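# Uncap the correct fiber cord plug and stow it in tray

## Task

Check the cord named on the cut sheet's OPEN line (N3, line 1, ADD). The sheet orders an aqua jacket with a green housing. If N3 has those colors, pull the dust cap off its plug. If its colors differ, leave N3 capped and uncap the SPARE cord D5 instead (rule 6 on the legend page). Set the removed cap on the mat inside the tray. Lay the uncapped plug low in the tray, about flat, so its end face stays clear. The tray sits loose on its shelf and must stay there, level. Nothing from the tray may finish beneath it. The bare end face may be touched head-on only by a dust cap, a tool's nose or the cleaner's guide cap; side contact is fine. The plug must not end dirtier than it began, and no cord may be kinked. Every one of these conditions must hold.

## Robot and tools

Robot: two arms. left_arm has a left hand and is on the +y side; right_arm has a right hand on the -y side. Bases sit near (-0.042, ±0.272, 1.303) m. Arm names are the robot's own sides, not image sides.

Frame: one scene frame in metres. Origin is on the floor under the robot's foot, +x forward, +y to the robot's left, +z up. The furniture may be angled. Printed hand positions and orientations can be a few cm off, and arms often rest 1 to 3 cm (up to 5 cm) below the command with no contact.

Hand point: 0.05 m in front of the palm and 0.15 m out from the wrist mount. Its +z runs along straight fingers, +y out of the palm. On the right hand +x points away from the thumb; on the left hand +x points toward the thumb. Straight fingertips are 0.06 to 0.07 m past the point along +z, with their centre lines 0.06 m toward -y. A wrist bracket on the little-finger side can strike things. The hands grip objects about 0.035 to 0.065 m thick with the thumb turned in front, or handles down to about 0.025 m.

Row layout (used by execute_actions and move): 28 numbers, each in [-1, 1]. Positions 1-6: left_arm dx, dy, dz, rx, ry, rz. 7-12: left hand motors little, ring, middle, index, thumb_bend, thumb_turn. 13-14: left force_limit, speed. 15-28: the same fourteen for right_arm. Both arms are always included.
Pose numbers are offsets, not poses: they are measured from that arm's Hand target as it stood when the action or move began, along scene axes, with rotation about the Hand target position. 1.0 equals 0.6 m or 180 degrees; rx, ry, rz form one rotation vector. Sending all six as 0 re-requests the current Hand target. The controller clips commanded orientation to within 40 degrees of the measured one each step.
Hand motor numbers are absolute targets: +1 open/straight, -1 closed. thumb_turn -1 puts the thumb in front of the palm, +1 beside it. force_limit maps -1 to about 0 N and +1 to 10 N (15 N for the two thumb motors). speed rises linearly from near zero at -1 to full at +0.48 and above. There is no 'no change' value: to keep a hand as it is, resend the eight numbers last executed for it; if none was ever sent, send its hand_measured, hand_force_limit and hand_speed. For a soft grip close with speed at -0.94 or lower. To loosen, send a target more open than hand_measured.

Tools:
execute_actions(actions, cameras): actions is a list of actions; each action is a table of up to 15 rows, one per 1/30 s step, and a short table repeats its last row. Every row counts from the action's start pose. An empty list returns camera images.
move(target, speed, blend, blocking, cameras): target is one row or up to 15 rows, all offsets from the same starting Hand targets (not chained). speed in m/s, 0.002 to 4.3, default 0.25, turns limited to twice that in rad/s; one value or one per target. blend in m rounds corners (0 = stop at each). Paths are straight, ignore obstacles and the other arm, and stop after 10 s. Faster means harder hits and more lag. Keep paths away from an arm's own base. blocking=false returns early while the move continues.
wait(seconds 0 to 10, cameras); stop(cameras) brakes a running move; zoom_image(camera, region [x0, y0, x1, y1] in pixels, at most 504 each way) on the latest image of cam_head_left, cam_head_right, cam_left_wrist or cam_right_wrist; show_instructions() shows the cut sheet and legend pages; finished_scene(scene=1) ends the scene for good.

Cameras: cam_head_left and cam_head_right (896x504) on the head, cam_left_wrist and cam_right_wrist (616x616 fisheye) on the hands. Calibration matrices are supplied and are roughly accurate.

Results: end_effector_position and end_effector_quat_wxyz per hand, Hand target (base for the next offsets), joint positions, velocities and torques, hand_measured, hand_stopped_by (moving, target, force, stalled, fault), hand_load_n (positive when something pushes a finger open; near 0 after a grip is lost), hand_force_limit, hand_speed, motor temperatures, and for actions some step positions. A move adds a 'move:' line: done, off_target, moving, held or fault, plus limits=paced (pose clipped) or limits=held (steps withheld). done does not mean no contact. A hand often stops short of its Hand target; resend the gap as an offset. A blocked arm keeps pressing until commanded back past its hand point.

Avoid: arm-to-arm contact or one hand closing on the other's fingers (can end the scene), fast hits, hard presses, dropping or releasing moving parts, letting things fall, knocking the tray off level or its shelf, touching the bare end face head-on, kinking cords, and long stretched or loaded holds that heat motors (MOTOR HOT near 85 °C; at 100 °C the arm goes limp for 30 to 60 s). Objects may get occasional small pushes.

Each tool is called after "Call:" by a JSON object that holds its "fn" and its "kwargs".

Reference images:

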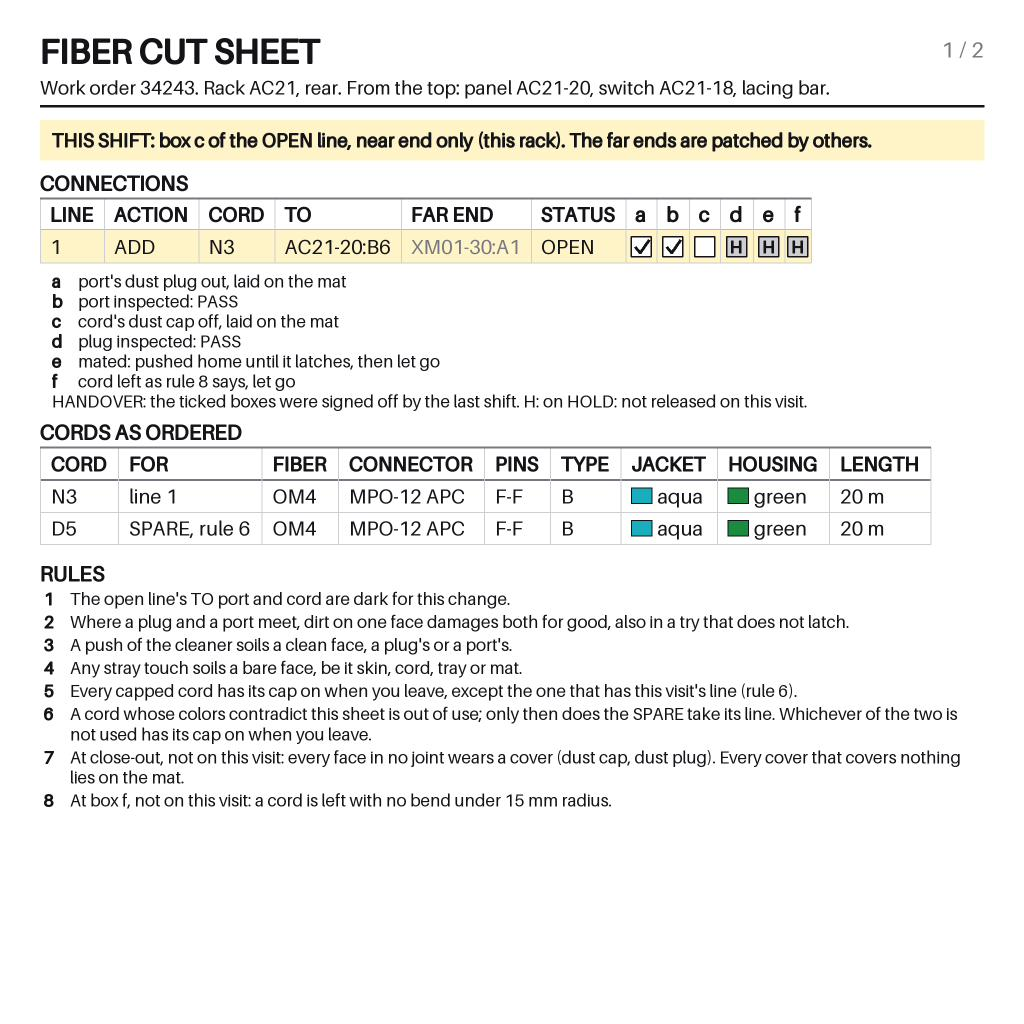

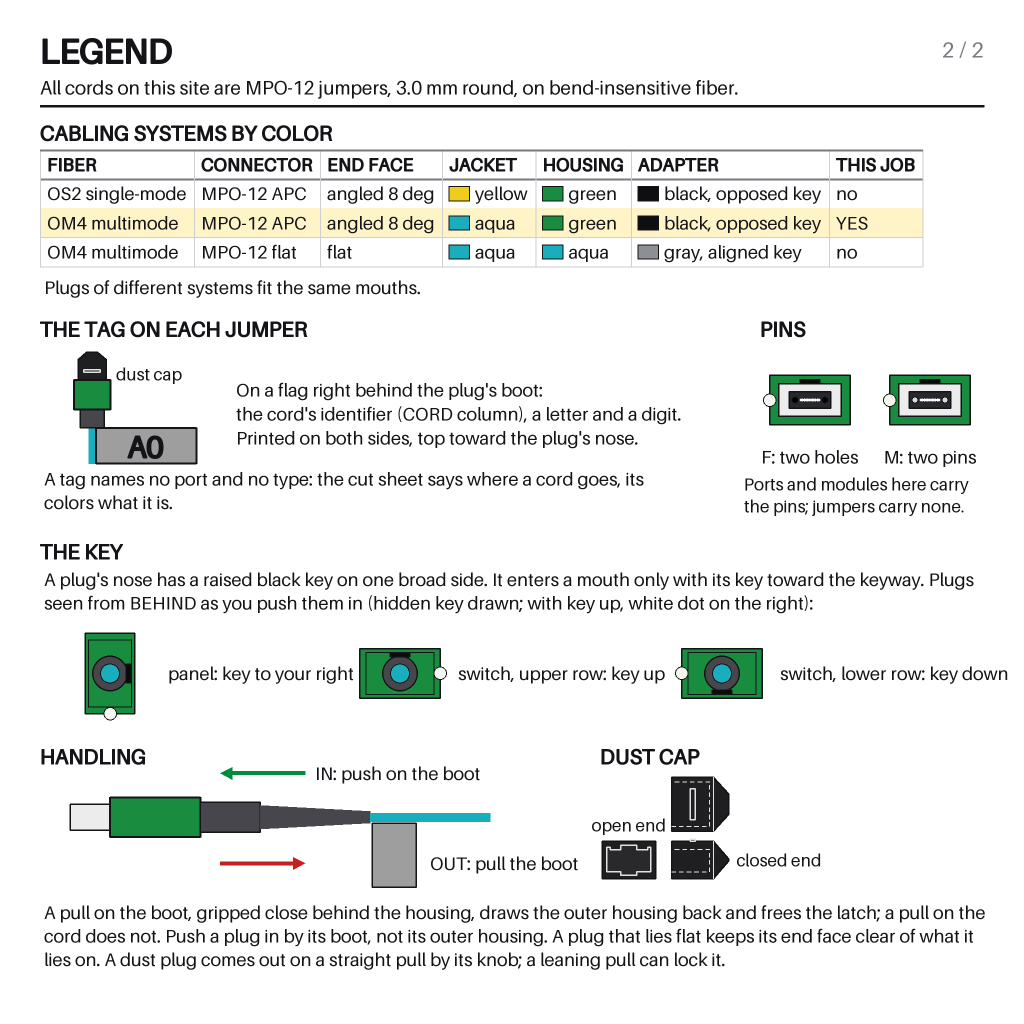

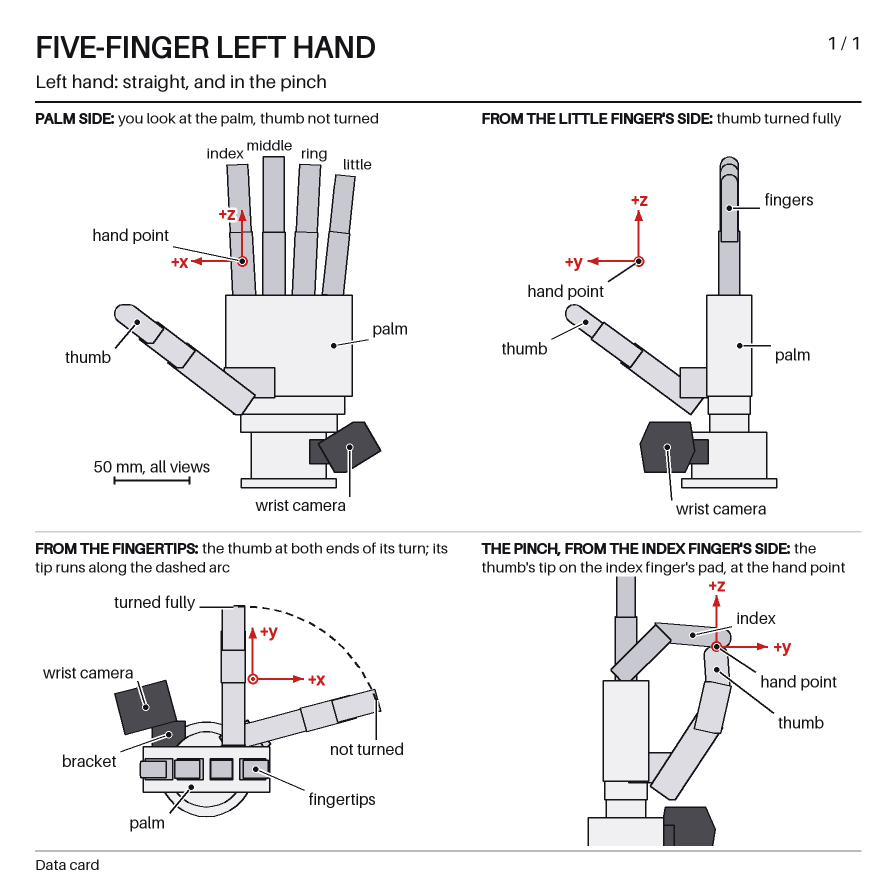

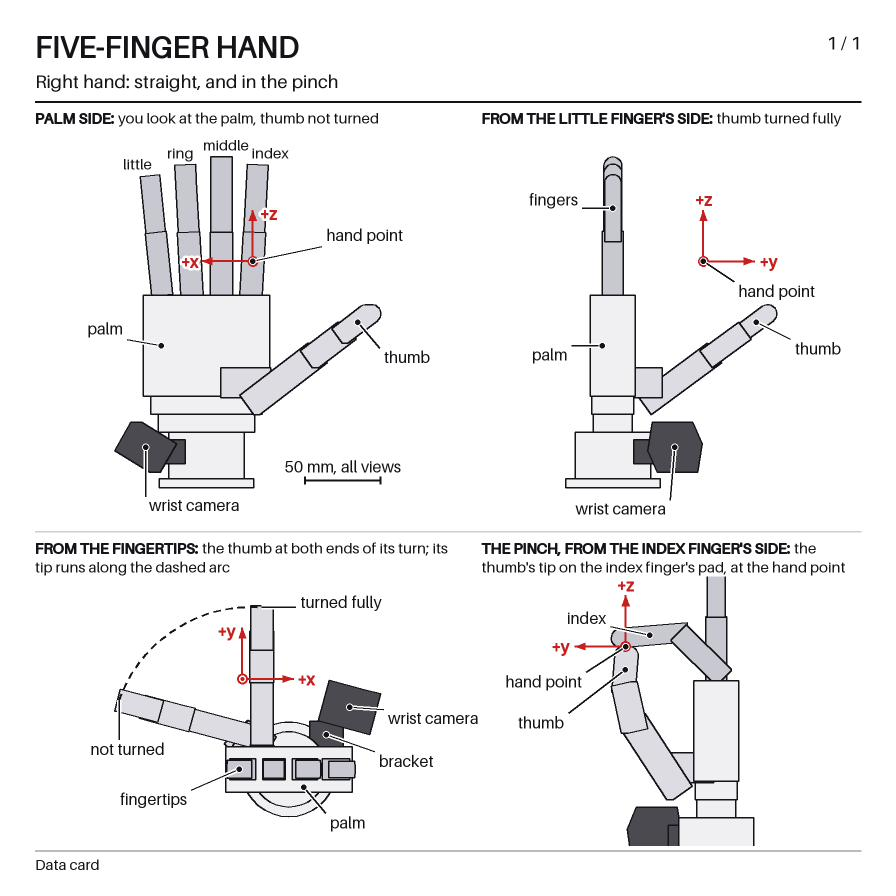

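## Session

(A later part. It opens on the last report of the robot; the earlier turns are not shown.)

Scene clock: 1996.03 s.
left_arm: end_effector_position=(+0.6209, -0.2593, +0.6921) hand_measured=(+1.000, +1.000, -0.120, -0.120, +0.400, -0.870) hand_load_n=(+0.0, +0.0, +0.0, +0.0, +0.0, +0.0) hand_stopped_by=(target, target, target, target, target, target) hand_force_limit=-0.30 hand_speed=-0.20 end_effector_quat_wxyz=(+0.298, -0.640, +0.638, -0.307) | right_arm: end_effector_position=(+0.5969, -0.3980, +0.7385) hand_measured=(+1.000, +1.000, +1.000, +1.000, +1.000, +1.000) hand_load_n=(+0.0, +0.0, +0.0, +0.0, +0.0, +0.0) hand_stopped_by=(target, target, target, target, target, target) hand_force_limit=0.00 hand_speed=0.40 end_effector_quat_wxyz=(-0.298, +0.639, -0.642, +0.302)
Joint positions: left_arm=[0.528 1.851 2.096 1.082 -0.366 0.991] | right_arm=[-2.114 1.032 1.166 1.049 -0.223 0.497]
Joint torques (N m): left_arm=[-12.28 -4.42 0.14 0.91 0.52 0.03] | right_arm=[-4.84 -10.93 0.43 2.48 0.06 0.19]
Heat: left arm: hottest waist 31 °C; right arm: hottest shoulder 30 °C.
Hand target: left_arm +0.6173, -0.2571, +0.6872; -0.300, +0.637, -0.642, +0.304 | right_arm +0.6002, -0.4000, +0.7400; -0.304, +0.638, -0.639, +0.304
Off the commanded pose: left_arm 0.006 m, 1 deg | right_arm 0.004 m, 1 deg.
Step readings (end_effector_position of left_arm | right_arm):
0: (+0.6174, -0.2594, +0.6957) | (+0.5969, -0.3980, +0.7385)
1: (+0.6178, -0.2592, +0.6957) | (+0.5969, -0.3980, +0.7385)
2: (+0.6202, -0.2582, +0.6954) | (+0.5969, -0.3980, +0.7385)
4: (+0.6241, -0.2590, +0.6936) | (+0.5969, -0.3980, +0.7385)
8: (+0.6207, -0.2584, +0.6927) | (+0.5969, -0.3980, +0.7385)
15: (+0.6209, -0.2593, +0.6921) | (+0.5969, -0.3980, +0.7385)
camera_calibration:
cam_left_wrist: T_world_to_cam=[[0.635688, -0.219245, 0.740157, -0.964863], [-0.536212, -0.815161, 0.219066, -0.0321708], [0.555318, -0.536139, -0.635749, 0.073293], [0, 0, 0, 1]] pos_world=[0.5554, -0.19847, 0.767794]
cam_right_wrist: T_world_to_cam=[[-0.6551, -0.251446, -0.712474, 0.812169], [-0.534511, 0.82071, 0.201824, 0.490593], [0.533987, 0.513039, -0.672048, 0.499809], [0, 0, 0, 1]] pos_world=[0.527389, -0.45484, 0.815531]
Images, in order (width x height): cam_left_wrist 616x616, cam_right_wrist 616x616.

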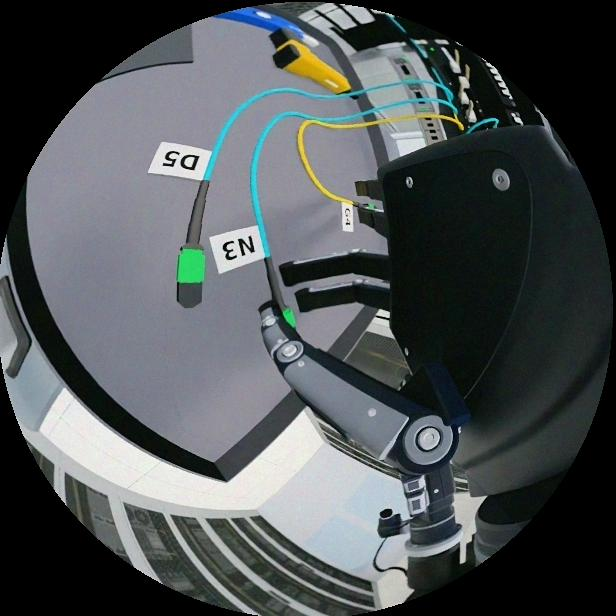

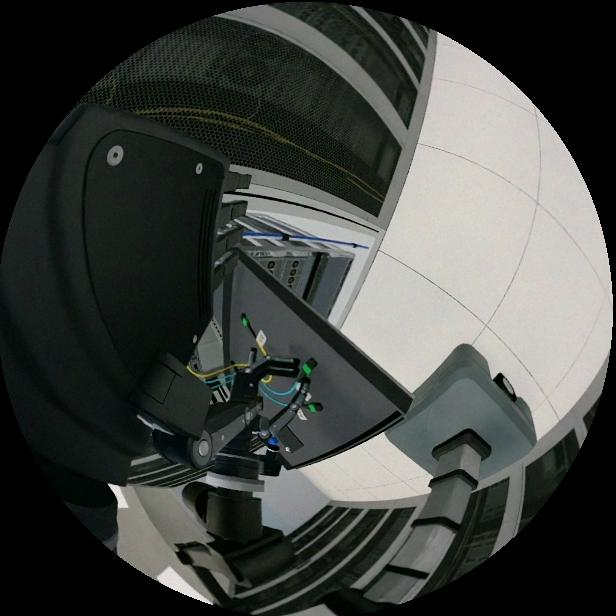

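Call:
{"fn": "execute_actions", "kwargs": {"actions": [[[-0.009,0,-0.055,0,0,0,1,1,-0.12,-0.12,0.4,-0.87,-0.3,-0.2,0,0,0,0,0,0,1,1,1,1,1,1,0,0.4],[-0.009,0,-0.055,0,0,0,1,1,-0.12,-0.12,0.4,-0.87,-0.3,-0.2,0,0,0,0,0,0,1,1,1,1,1,1,0,0.4],[-0.009,0,-0.055,0,0,0,1,1,-0.12,-0.12,0.4,-0.87,-0.3,-0.2,0,0,0,0,0,0,1,1,1,1,1,1,0,0.4],[-0.009,0,0.05,0,0,0,1,1,-0.12,-0.12,0.4,-0.87,-0.3,-0.2,0,0,0,0,0,0,1,1,1,1,1,1,0,0.4],[-0.009,0,0.05,0,0,0,1,1,-0.12,-0.12,0.4,-0.87,-0.3,-0.2,0,0,0,0,0,0,1,1,1,1,1,1,0,0.4],[-0.009,0,0.05,0,0,0,1,1,-0.12,-0.12,0.4,-0.87,-0.3,-0.2,0,0,0,0,0,0,1,1,1,1,1,1,0,0.4],[-0.009,0,-0.05,0,0,0,1,1,-0.12,-0.12,0.4,-0.87,-0.3,-0.2,0,0,0,0,0,0,1,1,1,1,1,1,0,0.4],[-0.009,0,-0.05,0,0,0,1,1,-0.12,-0.12,0.4,-0.87,-0.3,-0.2,0,0,0,0,0,0,1,1,1,1,1,1,0,0.4],[-0.009,0,-0.05,0,0,0,1,1,-0.12,-0.12,0.4,-0.87,-0.3,-0.2,0,0,0,0,0,0,1,1,1,1,1,1,0,0.4],[-0.009,0,0.035,0,0,0,1,1,-0.12,-0.12,0.4,-0.87,-0.3,-0.2,0,0,0,0,0,0,1,1,1,1,1,1,0,0.4],[-0.009,0,0.035,0,0,0,1,1,-0.12,-0.12,0.4,-0.87,-0.3,-0.2,0,0,0,0,0,0,1,1,1,1,1,1,0,0.4],[-0.009,0,0.035,0,0,0,1,1,-0.12,-0.12,0.4,-0.87,-0.3,-0.2,0,0,0,0,0,0,1,1,1,1,1,1,0,0.4],[-0.009,0,-0.03,0,0,0,1,1,-0.12,-0.12,0.4,-0.87,-0.3,-0.2,0,0,0,0,0,0,1,1,1,1,1,1,0,0.4],[-0.009,0,-0.03,0,0,0,1,1,-0.12,-0.12,0.4,-0.87,-0.3,-0.2,0,0,0,0,0,0,1,1,1,1,1,1,0,0.4],[-0.009,0,-0.003,0,0,0,1,1,-0.12,-0.12,0.4,-0.87,-0.3,-0.2,0,0,0,0,0,0,1,1,1,1,1,1,0,0.4]]], "cameras": ["cam_left_wrist","cam_right_wrist"]}}

Call:
{"fn": "zoom_image", "kwargs": {"camera": "cam_left_wrist", "region": [200, 230, 360, 370]}}

Call:
{"fn": "zoom_image", "kwargs": {"camera": "cam_right_wrist", "region": [255, 325, 335, 405]}}

Scene clock: 2017.30 s.
left_arm: end_effector_position=(+0.6137, -0.2613, +0.6913) hand_measured=(+1.000, +1.000, -0.120, -0.120, +0.400, -0.870) hand_load_n=(+0.0, +0.0, +0.0, +0.0, +0.0, +0.0) hand_stopped_by=(target, target, target, target, target, target) hand_force_limit=-0.30 hand_speed=-0.20 end_effector_quat_wxyz=(+0.297, -0.639, +0.640, -0.307) | right_arm: end_effector_position=(+0.5969, -0.3980, +0.7385) hand_measured=(+1.000, +1.000, +1.000, +1.000, +1.000, +1.000) hand_load_n=(+0.0, +0.0, +0.0, +0.0, -0.5, +0.0) hand_stopped_by=(target, target, target, target, target, target) hand_force_limit=0.00 hand_speed=0.40 end_effector_quat_wxyz=(-0.298, +0.639, -0.642, +0.302)
Joint positions: left_arm=[0.53 1.853 2.081 1.094 -0.365 0.989] | right_arm=[-2.114 1.032 1.166 1.049 -0.223 0.497]
Joint torques (N m): left_arm=[-12.4 -3.72 0.44 0.81 0.51 0.01] | right_arm=[-4.78 -10.99 0.43 2.45 0.05 0.18]
Heat: left arm: hottest waist 31 °C; right arm: hottest shoulder 30 °C.
Hand target: left_arm +0.6118, -0.2572, +0.6853; -0.300, +0.637, -0.642, +0.304 | right_arm +0.6002, -0.4000, +0.7400; -0.304, +0.638, -0.639, +0.304
Off the commanded pose: left_arm 0.007 m, 1 deg | right_arm 0.004 m, 1 deg.
Step readings (end_effector_position of left_arm | right_arm):
0: (+0.6209, -0.2593, +0.6921) | (+0.5969, -0.3980, +0.7385)
1: (+0.6209, -0.2593, +0.6921) | (+0.5969, -0.3980, +0.7385)
2: (+0.6229, -0.2585, +0.6921) | (+0.5969, -0.3980, +0.7385)
4: (+0.6249, -0.2590, +0.6905) | (+0.5969, -0.3980, +0.7385)
8: (+0.6181, -0.2594, +0.6916) | (+0.5969, -0.3980, +0.7385)
15: (+0.6135, -0.2614, +0.6913) | (+0.5969, -0.3980, +0.7385)
camera_calibration:
cam_left_wrist: T_world_to_cam=[[0.636114, -0.220529, 0.739409, -0.960178], [-0.538686, -0.813018, 0.220949, -0.03673], [0.552427, -0.538859, -0.635968, 0.0769123], [0, 0, 0, 1]] pos_world=[0.548508, -0.200164, 0.766993]
cam_right_wrist: T_world_to_cam=[[-0.6551, -0.251446, -0.712474, 0.812169], [-0.534511, 0.82071, 0.201824, 0.490593], [0.533987, 0.513039, -0.672048, 0.499809], [0, 0, 0, 1]] pos_world=[0.527389, -0.45484, 0.815531]
Images, in order (width x height): cam_left_wrist 616x616, cam_right_wrist 616x616.

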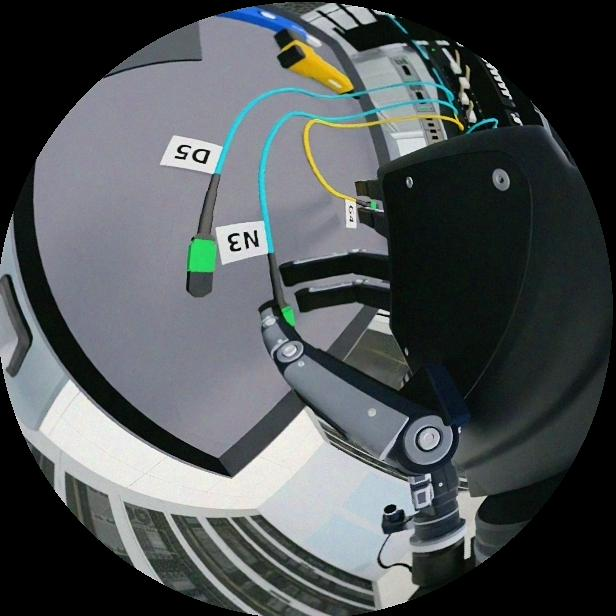

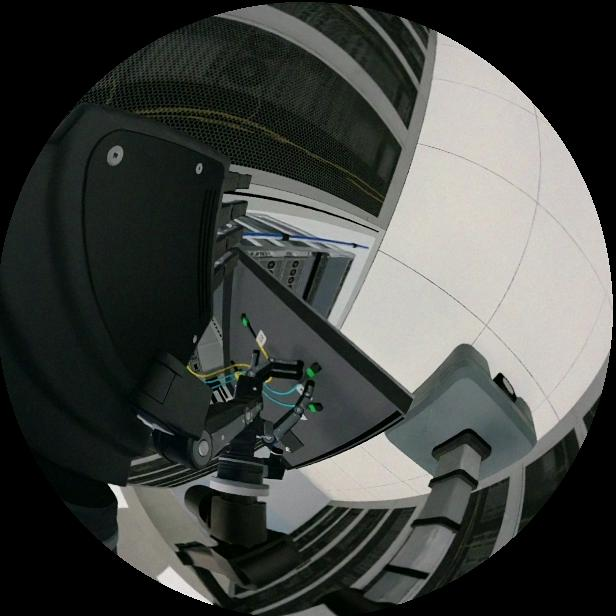

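Scaled by 3.150 from the camera's 616x616 image, which has a finer 880x880 frame.

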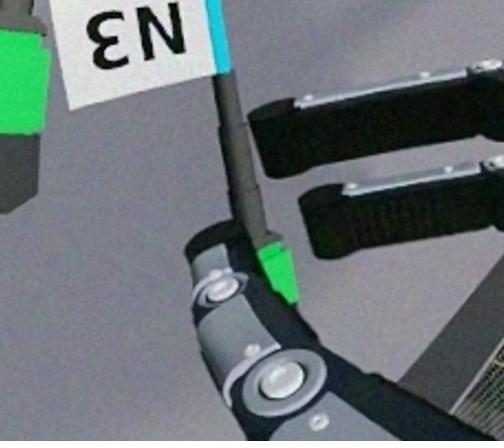

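Scaled by 6.300 from the camera's 616x616 image, which has a finer 880x880 frame.

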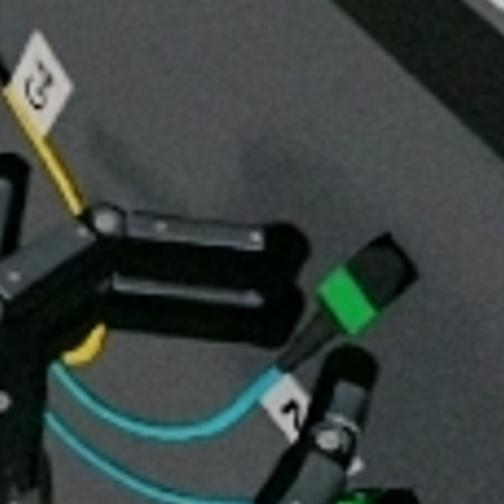

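Call:
{"fn": "execute_actions", "kwargs": {"actions": [[[0.002,0,-0.045,0,0,0,1,1,-0.22,-0.19,0.38,-0.87,-0.3,-0.4,0,0,0,0,0,0,1,1,1,1,1,1,0,0.4],[0.002,0,-0.045,0,0,0,1,1,-0.22,-0.19,0.38,-0.87,-0.3,-0.4,0,0,0,0,0,0,1,1,1,1,1,1,0,0.4],[0.002,0,-0.045,0,0,0,1,1,-0.22,-0.19,0.38,-0.87,-0.3,-0.4,0,0,0,0,0,0,1,1,1,1,1,1,0,0.4],[0.002,0,-0.045,0,0,0,1,1,-0.22,-0.19,0.38,-0.87,-0.3,-0.4,0,0,0,0,0,0,1,1,1,1,1,1,0,0.4],[0.002,0,0.035,0,0,0,1,1,-0.22,-0.19,0.38,-0.87,-0.3,-0.4,0,0,0,0,0,0,1,1,1,1,1,1,0,0.4],[0.002,0,0.035,0,0,0,1,1,-0.22,-0.19,0.38,-0.87,-0.3,-0.4,0,0,0,0,0,0,1,1,1,1,1,1,0,0.4],[0.002,0,0.035,0,0,0,1,1,-0.22,-0.19,0.38,-0.87,-0.3,-0.4,0,0,0,0,0,0,1,1,1,1,1,1,0,0.4],[0.002,0,-0.045,0,0,0,1,1,-0.22,-0.19,0.38,-0.87,-0.3,-0.4,0,0,0,0,0,0,1,1,1,1,1,1,0,0.4],[0.002,0,-0.045,0,0,0,1,1,-0.22,-0.19,0.38,-0.87,-0.3,-0.4,0,0,0,0,0,0,1,1,1,1,1,1,0,0.4],[0.002,0,-0.045,0,0,0,1,1,-0.22,-0.19,0.38,-0.87,-0.3,-0.4,0,0,0,0,0,0,1,1,1,1,1,1,0,0.4],[0.002,0,0.025,0,0,0,1,1,-0.22,-0.19,0.38,-0.87,-0.3,-0.4,0,0,0,0,0,0,1,1,1,1,1,1,0,0.4],[0.002,0,0.025,0,0,0,1,1,-0.22,-0.19,0.38,-0.87,-0.3,-0.4,0,0,0,0,0,0,1,1,1,1,1,1,0,0.4],[0.002,0,-0.03,0,0,0,1,1,-0.22,-0.19,0.38,-0.87,-0.3,-0.4,0,0,0,0,0,0,1,1,1,1,1,1,0,0.4],[0.002,0,-0.03,0,0,0,1,1,-0.22,-0.19,0.38,-0.87,-0.3,-0.4,0,0,0,0,0,0,1,1,1,1,1,1,0,0.4],[0.002,0,-0.004,0,0,0,1,1,-0.22,-0.19,0.38,-0.87,-0.3,-0.4,0,0,0,0,0,0,1,1,1,1,1,1,0,0.4]]], "cameras": ["cam_left_wrist","cam_right_wrist"]}}

Call:
{"fn": "zoom_image", "kwargs": {"camera": "cam_left_wrist", "region": [200, 230, 360, 370]}}

Call:
{"fn": "zoom_image", "kwargs": {"camera": "cam_right_wrist", "region": [255, 325, 335, 405]}}

Scene clock: 2049.23 s.
left_arm: end_effector_position=(+0.6187, -0.2606, +0.6894) hand_measured=(+1.000, +1.000, -0.220, -0.190, +0.380, -0.870) hand_load_n=(+0.0, +0.0, +0.0, +0.0, +0.0, +0.5) hand_stopped_by=(target, target, target, target, target, target) hand_force_limit=-0.30 hand_speed=-0.40 end_effector_quat_wxyz=(+0.298, -0.641, +0.636, -0.309) | right_arm: end_effector_position=(+0.5969, -0.3980, +0.7385) hand_measured=(+1.000, +1.000, +1.000, +1.000, +1.000, +1.000) hand_load_n=(+0.0, +0.0, +0.0, +0.0, +0.0, +0.0) hand_stopped_by=(target, target, target, target, target, target) hand_force_limit=0.00 hand_speed=0.40 end_effector_quat_wxyz=(-0.298, +0.639, -0.642, +0.302)
Joint positions: left_arm=[0.533 1.858 2.1 1.083 -0.362 0.979] | right_arm=[-2.114 1.032 1.166 1.049 -0.223 0.497]
Joint torques (N m): left_arm=[-12.16 -4.31 -0.14 1.01 0.43 0.07] | right_arm=[-4.78 -10.99 0.4 2.48 0.05 0.19]
Heat: left arm: hottest waist 31 °C; right arm: hottest shoulder 30 °C.
Hand target: left_arm +0.6130, -0.2571, +0.6829; -0.300, +0.637, -0.642, +0.304 | right_arm +0.6002, -0.4000, +0.7400; -0.304, +0.638, -0.639, +0.304
Off the commanded pose: left_arm 0.009 m, 1 deg | right_arm 0.004 m, 1 deg.
Step readings (end_effector_position of left_arm | right_arm):
0: (+0.6137, -0.2613, +0.6913) | (+0.5969, -0.3980, +0.7385)
1: (+0.6141, -0.2611, +0.6913) | (+0.5969, -0.3980, +0.7385)
2: (+0.6166, -0.2602, +0.6914) | (+0.5969, -0.3980, +0.7385)
4: (+0.6201, -0.2603, +0.6895) | (+0.5969, -0.3980, +0.7385)
8: (+0.6179, -0.2608, +0.6901) | (+0.5969, -0.3980, +0.7385)
15: (+0.6187, -0.2606, +0.6894) | (+0.5969, -0.3980, +0.7385)
camera_calibration:
cam_left_wrist: T_world_to_cam=[[0.634443, -0.212125, 0.743294, -0.961417], [-0.533739, -0.815781, 0.222764, -0.0380178], [0.559112, -0.538056, -0.630786, 0.065791], [0, 0, 0, 1]] pos_world=[0.552888, -0.199555, 0.764584]
cam_right_wrist: T_world_to_cam=[[-0.6551, -0.251446, -0.712474, 0.812169], [-0.534511, 0.82071, 0.201824, 0.490593], [0.533987, 0.513039, -0.672048, 0.499809], [0, 0, 0, 1]] pos_world=[0.527389, -0.45484, 0.815531]
Images, in order (width x height): cam_left_wrist 616x616, cam_right_wrist 616x616.

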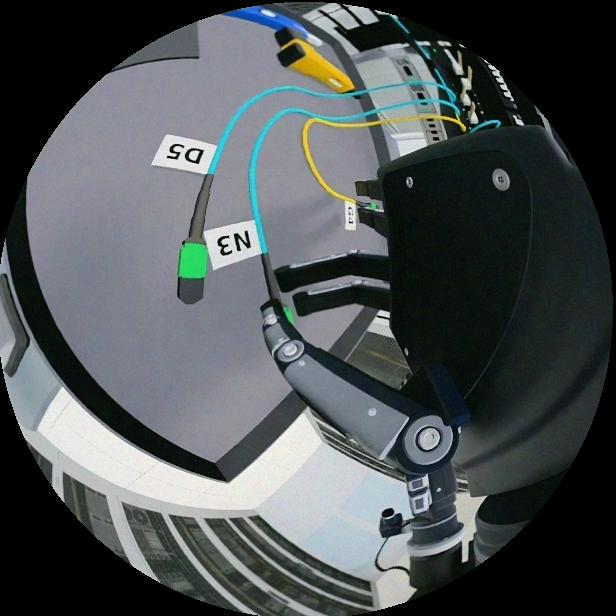

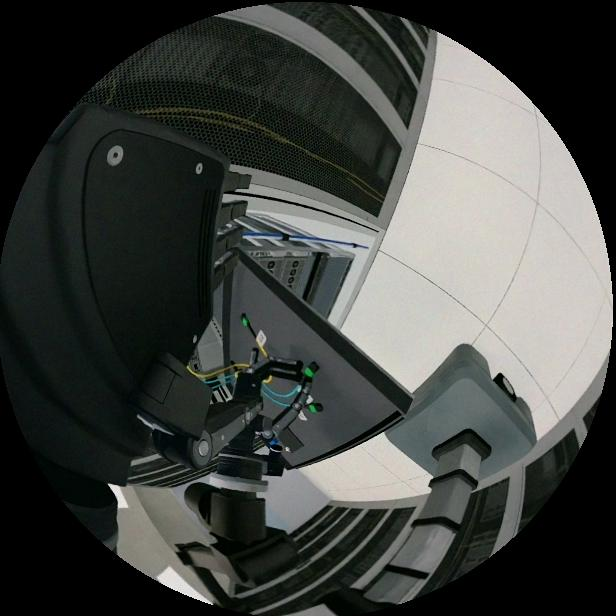

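Scaled by 3.150 from the camera's 616x616 image, which has a finer 880x880 frame.

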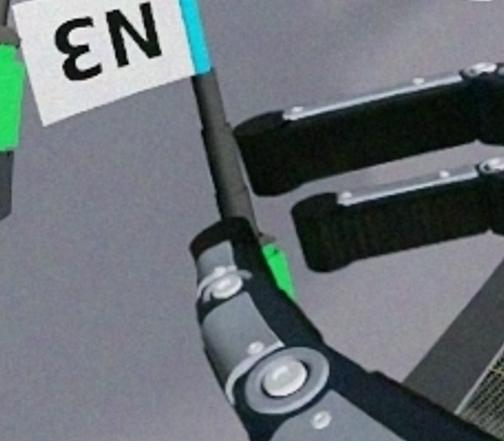

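Scaled by 6.300 from the camera's 616x616 image, which has a finer 880x880 frame.

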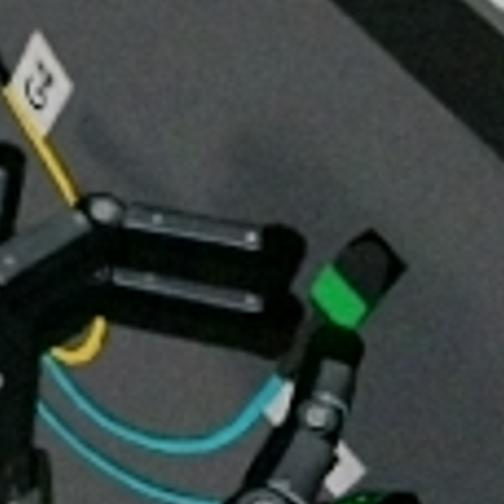

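Call:
{"fn": "execute_actions", "kwargs": {"actions": [[[-0.004,0,-0.06,0,0,0,1,1,-0.22,-0.19,0.38,-0.87,-0.3,-0.4,0,0,0,0,0,0,1,1,1,1,1,1,0,0.4],[-0.004,0,-0.06,0,0,0,1,1,-0.22,-0.19,0.38,-0.87,-0.3,-0.4,0,0,0,0,0,0,1,1,1,1,1,1,0,0.4],[-0.004,0,-0.06,0,0,0,1,1,-0.22,-0.19,0.38,-0.87,-0.3,-0.4,0,0,0,0,0,0,1,1,1,1,1,1,0,0.4],[-0.004,0,-0.06,0,0,0,1,1,-0.22,-0.19,0.38,-0.87,-0.3,-0.4,0,0,0,0,0,0,1,1,1,1,1,1,0,0.4],[-0.004,0,0.04,0,0,0,1,1,-0.22,-0.19,0.38,-0.87,-0.3,-0.4,0,0,0,0,0,0,1,1,1,1,1,1,0,0.4],[-0.004,0,0.04,0,0,0,1,1,-0.22,-0.19,0.38,-0.87,-0.3,-0.4,0,0,0,0,0,0,1,1,1,1,1,1,0,0.4],[-0.004,0,0.04,0,0,0,1,1,-0.22,-0.19,0.38,-0.87,-0.3,-0.4,0,0,0,0,0,0,1,1,1,1,1,1,0,0.4],[-0.004,0,-0.04,0,0,0,1,1,-0.45,-0.45,0.38,-0.87,-0.3,-0.4,0,0,0,0,0,0,1,1,1,1,1,1,0,0.4],[-0.004,0,-0.04,0,0,0,1,1,-0.45,-0.45,0.38,-0.87,-0.3,-0.4,0,0,0,0,0,0,1,1,1,1,1,1,0,0.4],[-0.004,0,-0.04,0,0,0,1,1,-0.45,-0.45,0.38,-0.87,-0.3,-0.4,0,0,0,0,0,0,1,1,1,1,1,1,0,0.4],[-0.004,0,0.03,0,0,0,1,1,-0.45,-0.45,0.38,-0.87,-0.3,-0.4,0,0,0,0,0,0,1,1,1,1,1,1,0,0.4],[-0.004,0,0.03,0,0,0,1,1,-0.45,-0.45,0.38,-0.87,-0.3,-0.4,0,0,0,0,0,0,1,1,1,1,1,1,0,0.4],[-0.004,0,-0.02,0,0,0,1,1,-0.45,-0.45,0.38,-0.87,-0.3,-0.4,0,0,0,0,0,0,1,1,1,1,1,1,0,0.4],[-0.004,0,-0.02,0,0,0,1,1,-0.45,-0.45,0.38,-0.87,-0.3,-0.4,0,0,0,0,0,0,1,1,1,1,1,1,0,0.4],[-0.004,0,-0.003,0,0,0,1,1,-0.45,-0.45,0.38,-0.87,-0.3,-0.4,0,0,0,0,0,0,1,1,1,1,1,1,0,0.4]]], "cameras": ["cam_left_wrist","cam_right_wrist"]}}

Call:
{"fn": "zoom_image", "kwargs": {"camera": "cam_left_wrist", "region": [200, 230, 360, 370]}}

Call:
{"fn": "zoom_image", "kwargs": {"camera": "cam_right_wrist", "region": [255, 325, 335, 405]}}

Scene clock: 2074.73 s.
left_arm: end_effector_position=(+0.6167, -0.2625, +0.6892) hand_measured=(+1.000, +1.000, -0.378, -0.450, +0.380, -0.870) hand_load_n=(-0.5, +0.0, +3.5, +0.0, +3.5, +0.0) hand_stopped_by=(target, target, force, target, target, target) hand_force_limit=-0.30 hand_speed=-0.40 end_effector_quat_wxyz=(+0.296, -0.642, +0.635, -0.311) | right_arm: end_effector_position=(+0.5969, -0.3980, +0.7385) hand_measured=(+1.000, +1.000, +1.000, +1.000, +1.000, +1.000) hand_load_n=(+0.0, +0.0, +0.0, +0.0, +0.0, +0.0) hand_stopped_by=(target, target, target, target, target, target) hand_force_limit=0.00 hand_speed=0.40 end_effector_quat_wxyz=(-0.298, +0.639, -0.642, +0.302)
Joint positions: left_arm=[0.533 1.86 2.099 1.084 -0.36 0.974] | right_arm=[-2.114 1.032 1.166 1.049 -0.223 0.497]
Joint torques (N m): left_arm=[-11.99 -5.07 -0.13 1.02 0.38 0.09] | right_arm=[-4.78 -10.99 0.44 2.47 0.05 0.18]
Heat: left arm: hottest waist 31 °C; right arm: hottest shoulder 30 °C.
Hand target: left_arm +0.6107, -0.2571, +0.6812; -0.300, +0.637, -0.642, +0.304 | right_arm +0.6002, -0.4000, +0.7400; -0.304, +0.638, -0.639, +0.304
Off the commanded pose: left_arm 0.011 m, 1 deg | right_arm 0.004 m, 1 deg.
Step readings (end_effector_position of left_arm | right_arm):
0: (+0.6187, -0.2606, +0.6894) | (+0.5969, -0.3980, +0.7385)
1: (+0.6189, -0.2605, +0.6894) | (+0.5969, -0.3980, +0.7385)
2: (+0.6204, -0.2600, +0.6895) | (+0.5969, -0.3980, +0.7385)
4: (+0.6243, -0.2605, +0.6888) | (+0.5969, -0.3980, +0.7385)
8: (+0.6197, -0.2618, +0.6897) | (+0.5969, -0.3980, +0.7385)
15: (+0.6167, -0.2625, +0.6892) | (+0.5969, -0.3980, +0.7385)
camera_calibration:
cam_left_wrist: T_world_to_cam=[[0.634675, -0.207918, 0.744283, -0.959988], [-0.533205, -0.814956, 0.227022, -0.043597], [0.559356, -0.540941, -0.628095, 0.0630135], [0, 0, 0, 1]] pos_world=[0.550787, -0.201041, 0.763979]
cam_right_wrist: T_world_to_cam=[[-0.6551, -0.251446, -0.712474, 0.812169], [-0.534511, 0.82071, 0.201824, 0.490593], [0.533987, 0.513039, -0.672048, 0.499809], [0, 0, 0, 1]] pos_world=[0.527389, -0.45484, 0.815531]
Images, in order (width x height): cam_left_wrist 616x616, cam_right_wrist 616x616.

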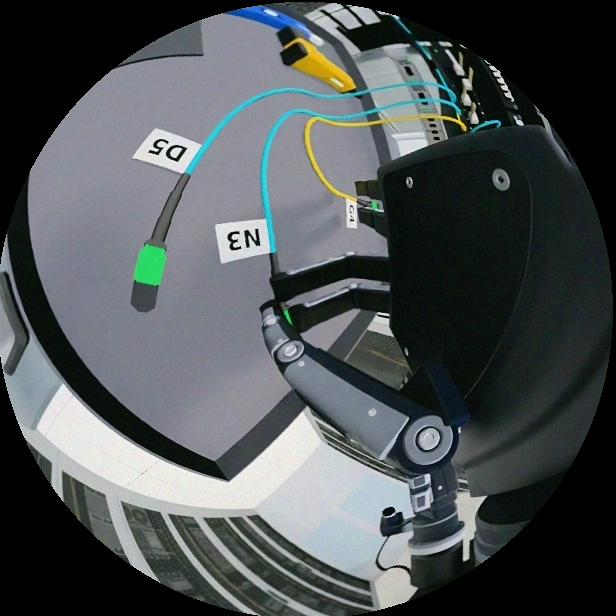

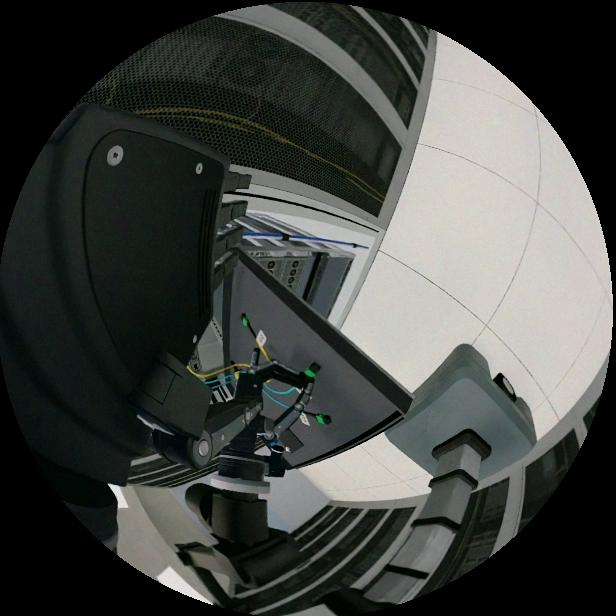

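Scaled by 3.150 from the camera's 616x616 image, which has a finer 880x880 frame.

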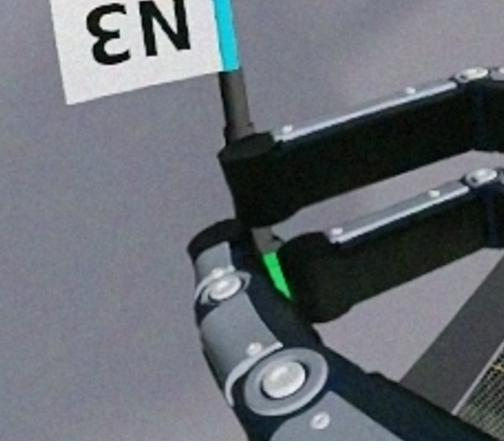

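Scaled by 6.300 from the camera's 616x616 image, which has a finer 880x880 frame.

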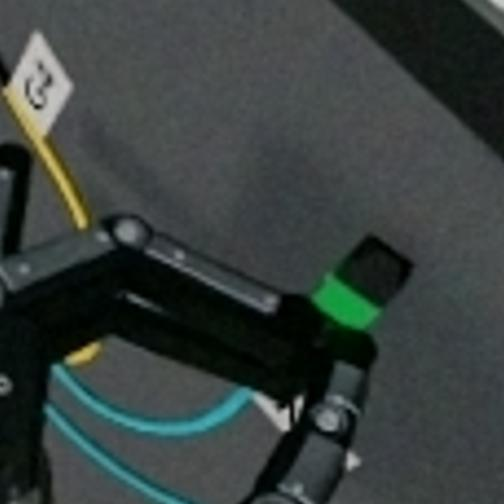

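Call:
{"fn": "execute_actions", "kwargs": {"actions": [[[0,0,0.02,0,0,0,1,1,-0.1,-0.1,0.4,-0.87,-0.3,0.2,0,0,0,0,0,0,1,1,1,1,1,1,0,0.4],[0,0,0.04,0,0,0,1,1,-0.1,-0.1,0.4,-0.87,-0.3,0.2,0,0,0,0,0,0,1,1,1,1,1,1,0,0.4],[0,0,0.07,0,0,0,1,1,-0.1,-0.1,0.4,-0.87,-0.3,0.2,0,0,0,0,0,0,1,1,1,1,1,1,0,0.4]]]}}

Call:
{"fn": "move", "kwargs": {"target": [0.03,0,0.03,0,0,0, 1,1,0.6,-0.3,0.3,-0.7, -0.3,0.0, 0,0,0,0,0,0, 1,1,1,1,1,1, 0,0.4], "speed": 0.1, "cameras": ["cam_left_wrist","cam_right_wrist"]}}

Call:
{"fn": "zoom_image", "kwargs": {"camera": "cam_left_wrist", "region": [220, 230, 380, 370]}}

Call:
{"fn": "zoom_image", "kwargs": {"camera": "cam_right_wrist", "region": [235, 325, 335, 425]}}

Scene clock: 2134.37 s.
left_arm: end_effector_position=(+0.6096, -0.2596, +0.7191) hand_measured=(+1.000, +1.000, -0.100, -0.100, +0.400, -0.870) hand_load_n=(+0.0, +0.0, +0.0, +0.0, +0.0, +0.0) hand_stopped_by=(target, target, target, target, target, target) hand_force_limit=-0.30 hand_speed=0.20 end_effector_quat_wxyz=(+0.298, -0.636, +0.643, -0.305) | right_arm: end_effector_position=(+0.5969, -0.3980, +0.7385) hand_measured=(+1.000, +1.000, +1.000, +1.000, +1.000, +1.000) hand_load_n=(+0.0, +0.0, +0.0, +0.0, +0.0, +0.0) hand_stopped_by=(target, target, target, target, target, target) hand_force_limit=0.00 hand_speed=0.40 end_effector_quat_wxyz=(-0.298, +0.639, -0.642, +0.302)
Joint positions: left_arm=[0.491 1.805 1.983 1.157 -0.375 1.038] | right_arm=[-2.114 1.032 1.166 1.049 -0.223 0.497]
Joint torques (N m): left_arm=[-13.27 -4.54 -0.94 1.29 0.4 0.06] | right_arm=[-4.78 -10.99 0.43 2.45 0.05 0.18]
Heat: left arm: hottest waist 31 °C; right arm: hottest shoulder 30 °C.
Hand target: left_arm +0.6106, -0.2572, +0.7231; -0.300, +0.637, -0.642, +0.304 | right_arm +0.6002, -0.4000, +0.7400; -0.304, +0.638, -0.639, +0.304
Off the commanded pose: left_arm 0.005 m, 0 deg | right_arm 0.004 m, 1 deg.
Step readings (end_effector_position of left_arm | right_arm):
0: (+0.6167, -0.2624, +0.6892) | (+0.5969, -0.3980, +0.7385)
1: (+0.6165, -0.2625, +0.6892) | (+0.5969, -0.3980, +0.7385)
2: (+0.6158, -0.2625, +0.6891) | (+0.5969, -0.3980, +0.7385)
4: (+0.6130, -0.2618, +0.6928) | (+0.5969, -0.3980, +0.7385)
8: (+0.6062, -0.2666, +0.7082) | (+0.5969, -0.3980, +0.7385)
15: (+0.6066, -0.2639, +0.7180) | (+0.5969, -0.3980, +0.7385)

Scene clock: 2135.43 s.
left_arm: end_effector_position=(+0.6279, -0.2568, +0.7377) hand_measured=(+1.000, +1.000, +0.600, -0.300, +0.300, -0.700) hand_load_n=(+0.0, +0.0, +0.0, +0.0, +0.0, +0.0) hand_stopped_by=(target, target, target, target, target, target) hand_force_limit=-0.30 hand_speed=0.00 end_effector_quat_wxyz=(+0.301, -0.638, +0.640, -0.305) | right_arm: end_effector_position=(+0.5969, -0.3980, +0.7385) hand_measured=(+1.000, +1.000, +1.000, +1.000, +1.000, +1.000) hand_load_n=(+0.0, +0.0, +0.0, +0.0, +0.0, +0.0) hand_stopped_by=(target, target, target, target, target, target) hand_force_limit=0.00 hand_speed=0.40 end_effector_quat_wxyz=(-0.298, +0.639, -0.642, +0.302)
Joint positions: left_arm=[0.458 1.782 1.983 1.157 -0.382 1.075] | right_arm=[-2.114 1.032 1.166 1.049 -0.223 0.497]
Joint torques (N m): left_arm=[-13.51 -4.37 -0.59 0.8 0.41 0.11] | right_arm=[-4.78 -11.05 0.43 2.45 0.05 0.19]
Heat: left arm: hottest waist 31 °C; right arm: hottest shoulder 30 °C.
Hand target: left_arm +0.6286, -0.2573, +0.7413; -0.300, +0.637, -0.642, +0.304 | right_arm +0.6002, -0.4000, +0.7400; -0.304, +0.638, -0.639, +0.304
Off the commanded pose: left_arm 0.003 m, 0 deg | right_arm 0.004 m, 1 deg.
move: done
camera_calibration:
cam_left_wrist: T_world_to_cam=[[0.633886, -0.227052, 0.739348, -1.00279], [-0.53838, -0.815849, 0.211039, -0.0292689], [0.55528, -0.531825, -0.639396, 0.103554], [0, 0, 0, 1]] pos_world=[0.562397, -0.196493, 0.813802]
cam_right_wrist: T_world_to_cam=[[-0.6551, -0.251446, -0.712474, 0.812169], [-0.534511, 0.82071, 0.201824, 0.490593], [0.533987, 0.513039, -0.672048, 0.499809], [0, 0, 0, 1]] pos_world=[0.527389, -0.45484, 0.815531]
Images, in order (width x height): cam_left_wrist 616x616, cam_right_wrist 616x616.

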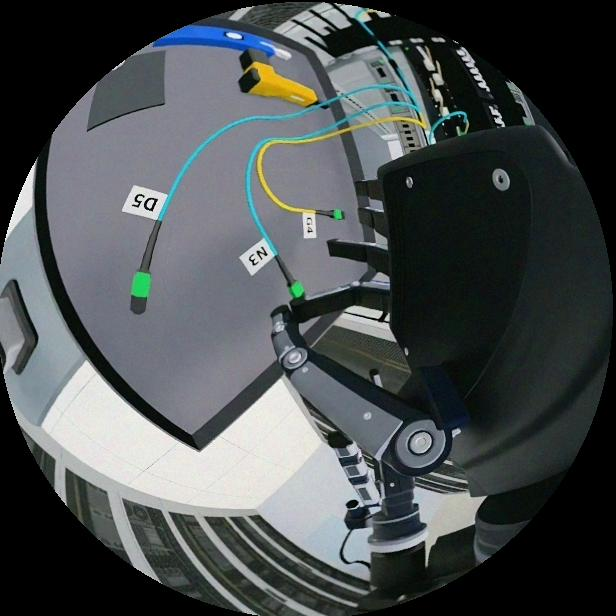

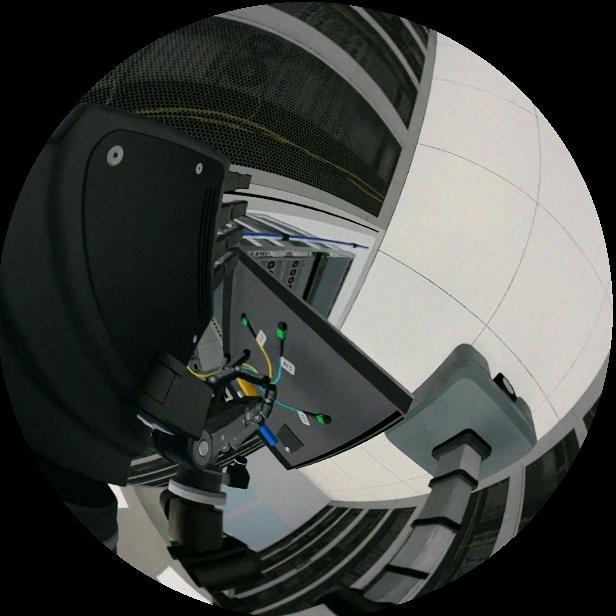

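Scaled by 3.150 from the camera's 616x616 image, which has a finer 880x880 frame.

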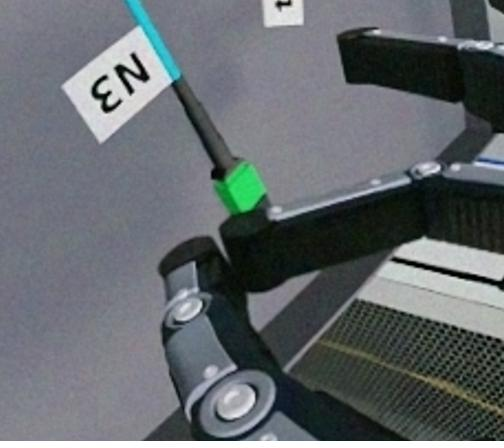

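Scaled by 5.040 from the camera's 616x616 image, which has a finer 880x880 frame.

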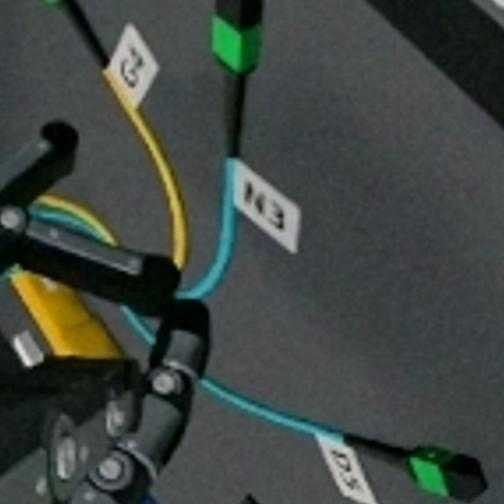

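Call:
{"fn": "execute_actions", "kwargs": {"actions": []}}

Call:
{"fn": "zoom_image", "kwargs": {"camera": "cam_left_wrist", "region": [150, 180, 450, 480]}}

Call:
{"fn": "zoom_image", "kwargs": {"camera": "cam_right_wrist", "region": [180, 250, 380, 450]}}

Scene clock: 2186.33 s.
left_arm: end_effector_position=(+0.6278, -0.2568, +0.7377) hand_measured=(+1.000, +1.000, +0.600, -0.300, +0.300, -0.700) hand_load_n=(+0.0, -0.5, +0.0, +0.0, +0.0, +0.0) hand_stopped_by=(target, target, target, target, target, target) hand_force_limit=-0.30 hand_speed=0.00 end_effector_quat_wxyz=(+0.301, -0.637, +0.640, -0.305) | right_arm: end_effector_position=(+0.5969, -0.3980, +0.7385) hand_measured=(+1.000, +1.000, +1.000, +1.000, +1.000, +1.000) hand_load_n=(+0.0, +0.0, -0.5, +0.0, +0.0, +0.0) hand_stopped_by=(target, target, target, target, target, target) hand_force_limit=0.00 hand_speed=0.40 end_effector_quat_wxyz=(-0.298, +0.639, -0.642, +0.302)
Joint positions: left_arm=[0.458 1.782 1.983 1.157 -0.382 1.075] | right_arm=[-2.114 1.032 1.166 1.049 -0.223 0.497]
Joint velocities: within noise
Joint torques (N m): left_arm=[-13.22 -3.96 -0.51 0.76 0.44 0.11] | right_arm=[-4.78 -10.99 0.44 2.48 0.06 0.18]
Motor temperatures (°C): left_arm=[32 20 21 23 23 22] | right_arm=[22 30 22 21 20 21]
Heat: left arm: hottest waist 32 °C; right arm: hottest shoulder 30 °C.
Hand target: left_arm +0.6286, -0.2573, +0.7413; -0.300, +0.637, -0.642, +0.304 | right_arm +0.6002, -0.4000, +0.7400; -0.304, +0.638, -0.639, +0.304
Off the commanded pose: left_arm 0.004 m, 0 deg | right_arm 0.004 m, 1 deg.
camera_calibration:
cam_left_wrist: T_world_to_cam=[[0.633783, -0.227843, 0.739193, -1.00284], [-0.538771, -0.815728, 0.210508, -0.0286159], [0.555018, -0.531672, -0.63975, 0.104082], [0, 0, 0, 1]] pos_world=[0.562398, -0.196495, 0.813903]
cam_right_wrist: T_world_to_cam=[[-0.6551, -0.251446, -0.712474, 0.812169], [-0.534511, 0.82071, 0.201824, 0.490593], [0.533987, 0.513039, -0.672048, 0.499809], [0, 0, 0, 1]] pos_world=[0.527389, -0.45484, 0.815531]

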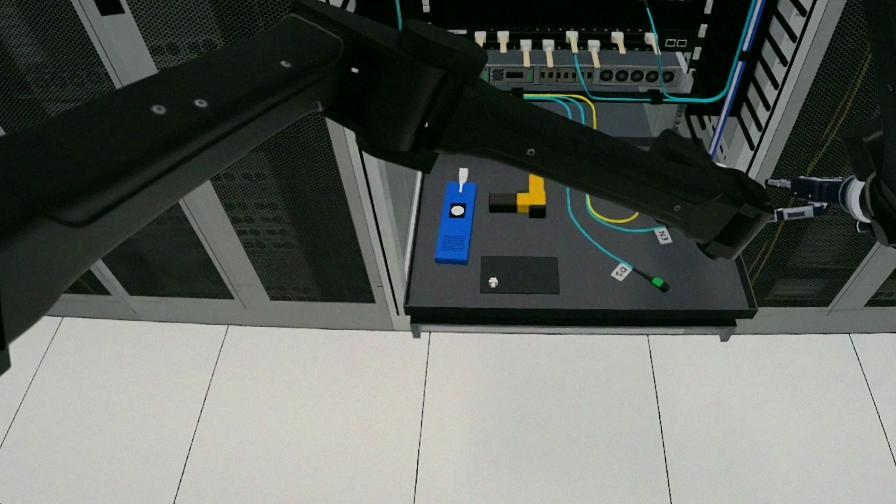

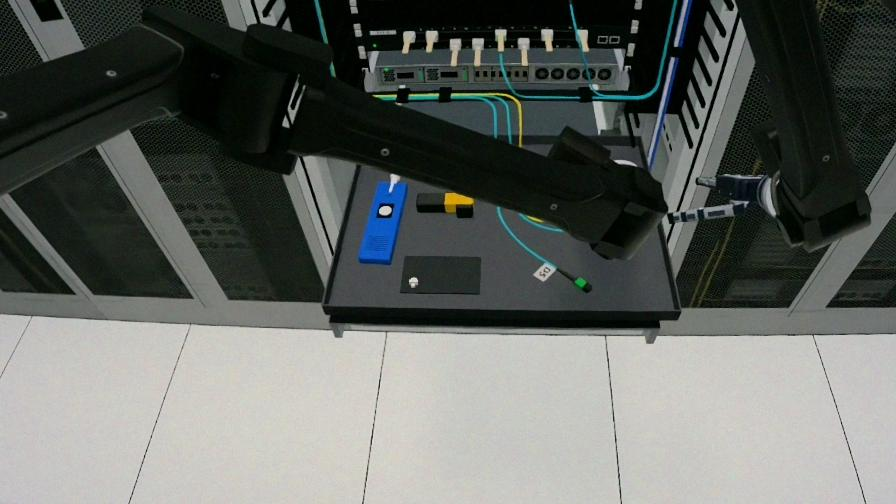

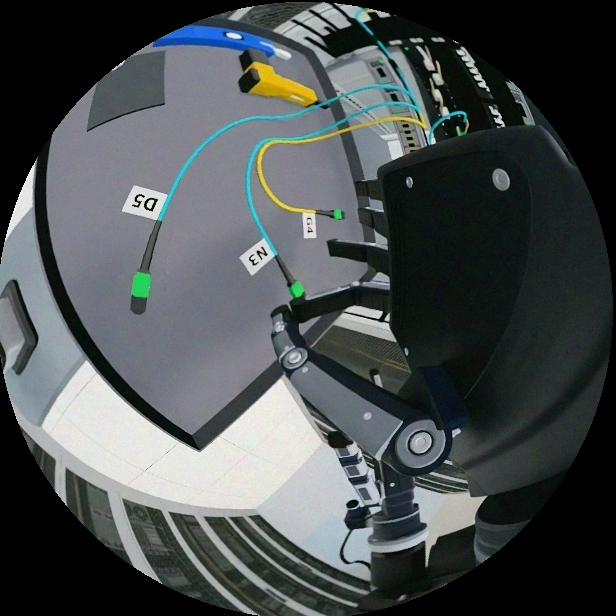

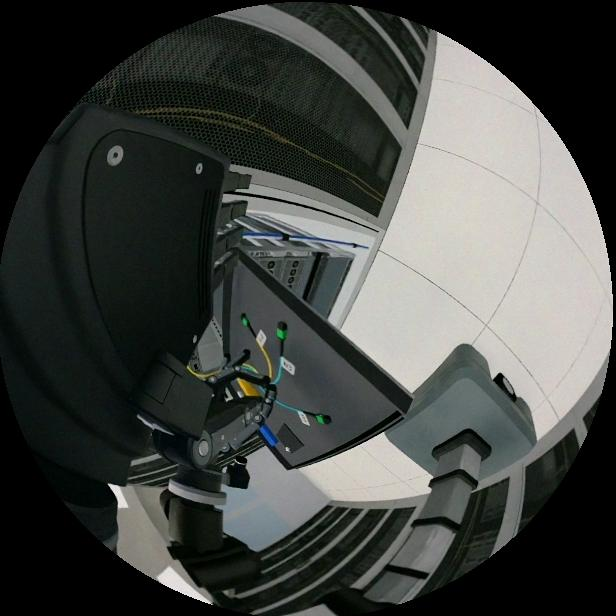

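Scaled by 1.680 from the camera's 616x616 image, which has a finer 880x880 frame.

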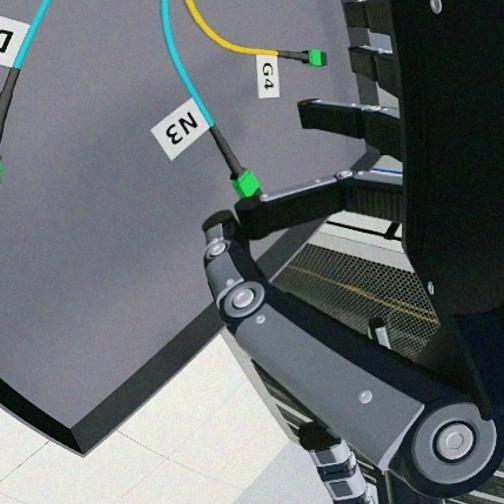

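Scaled by 2.520 from the camera's 616x616 image, which has a finer 880x880 frame.

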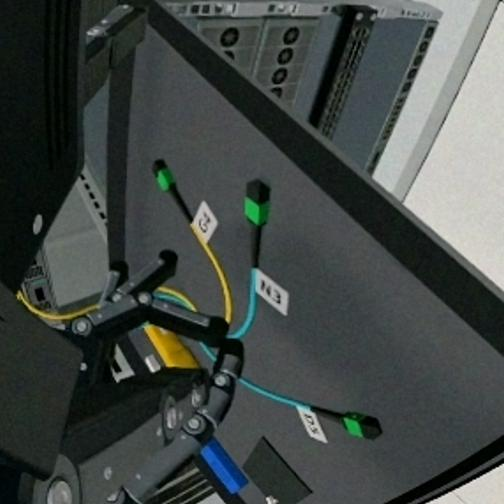

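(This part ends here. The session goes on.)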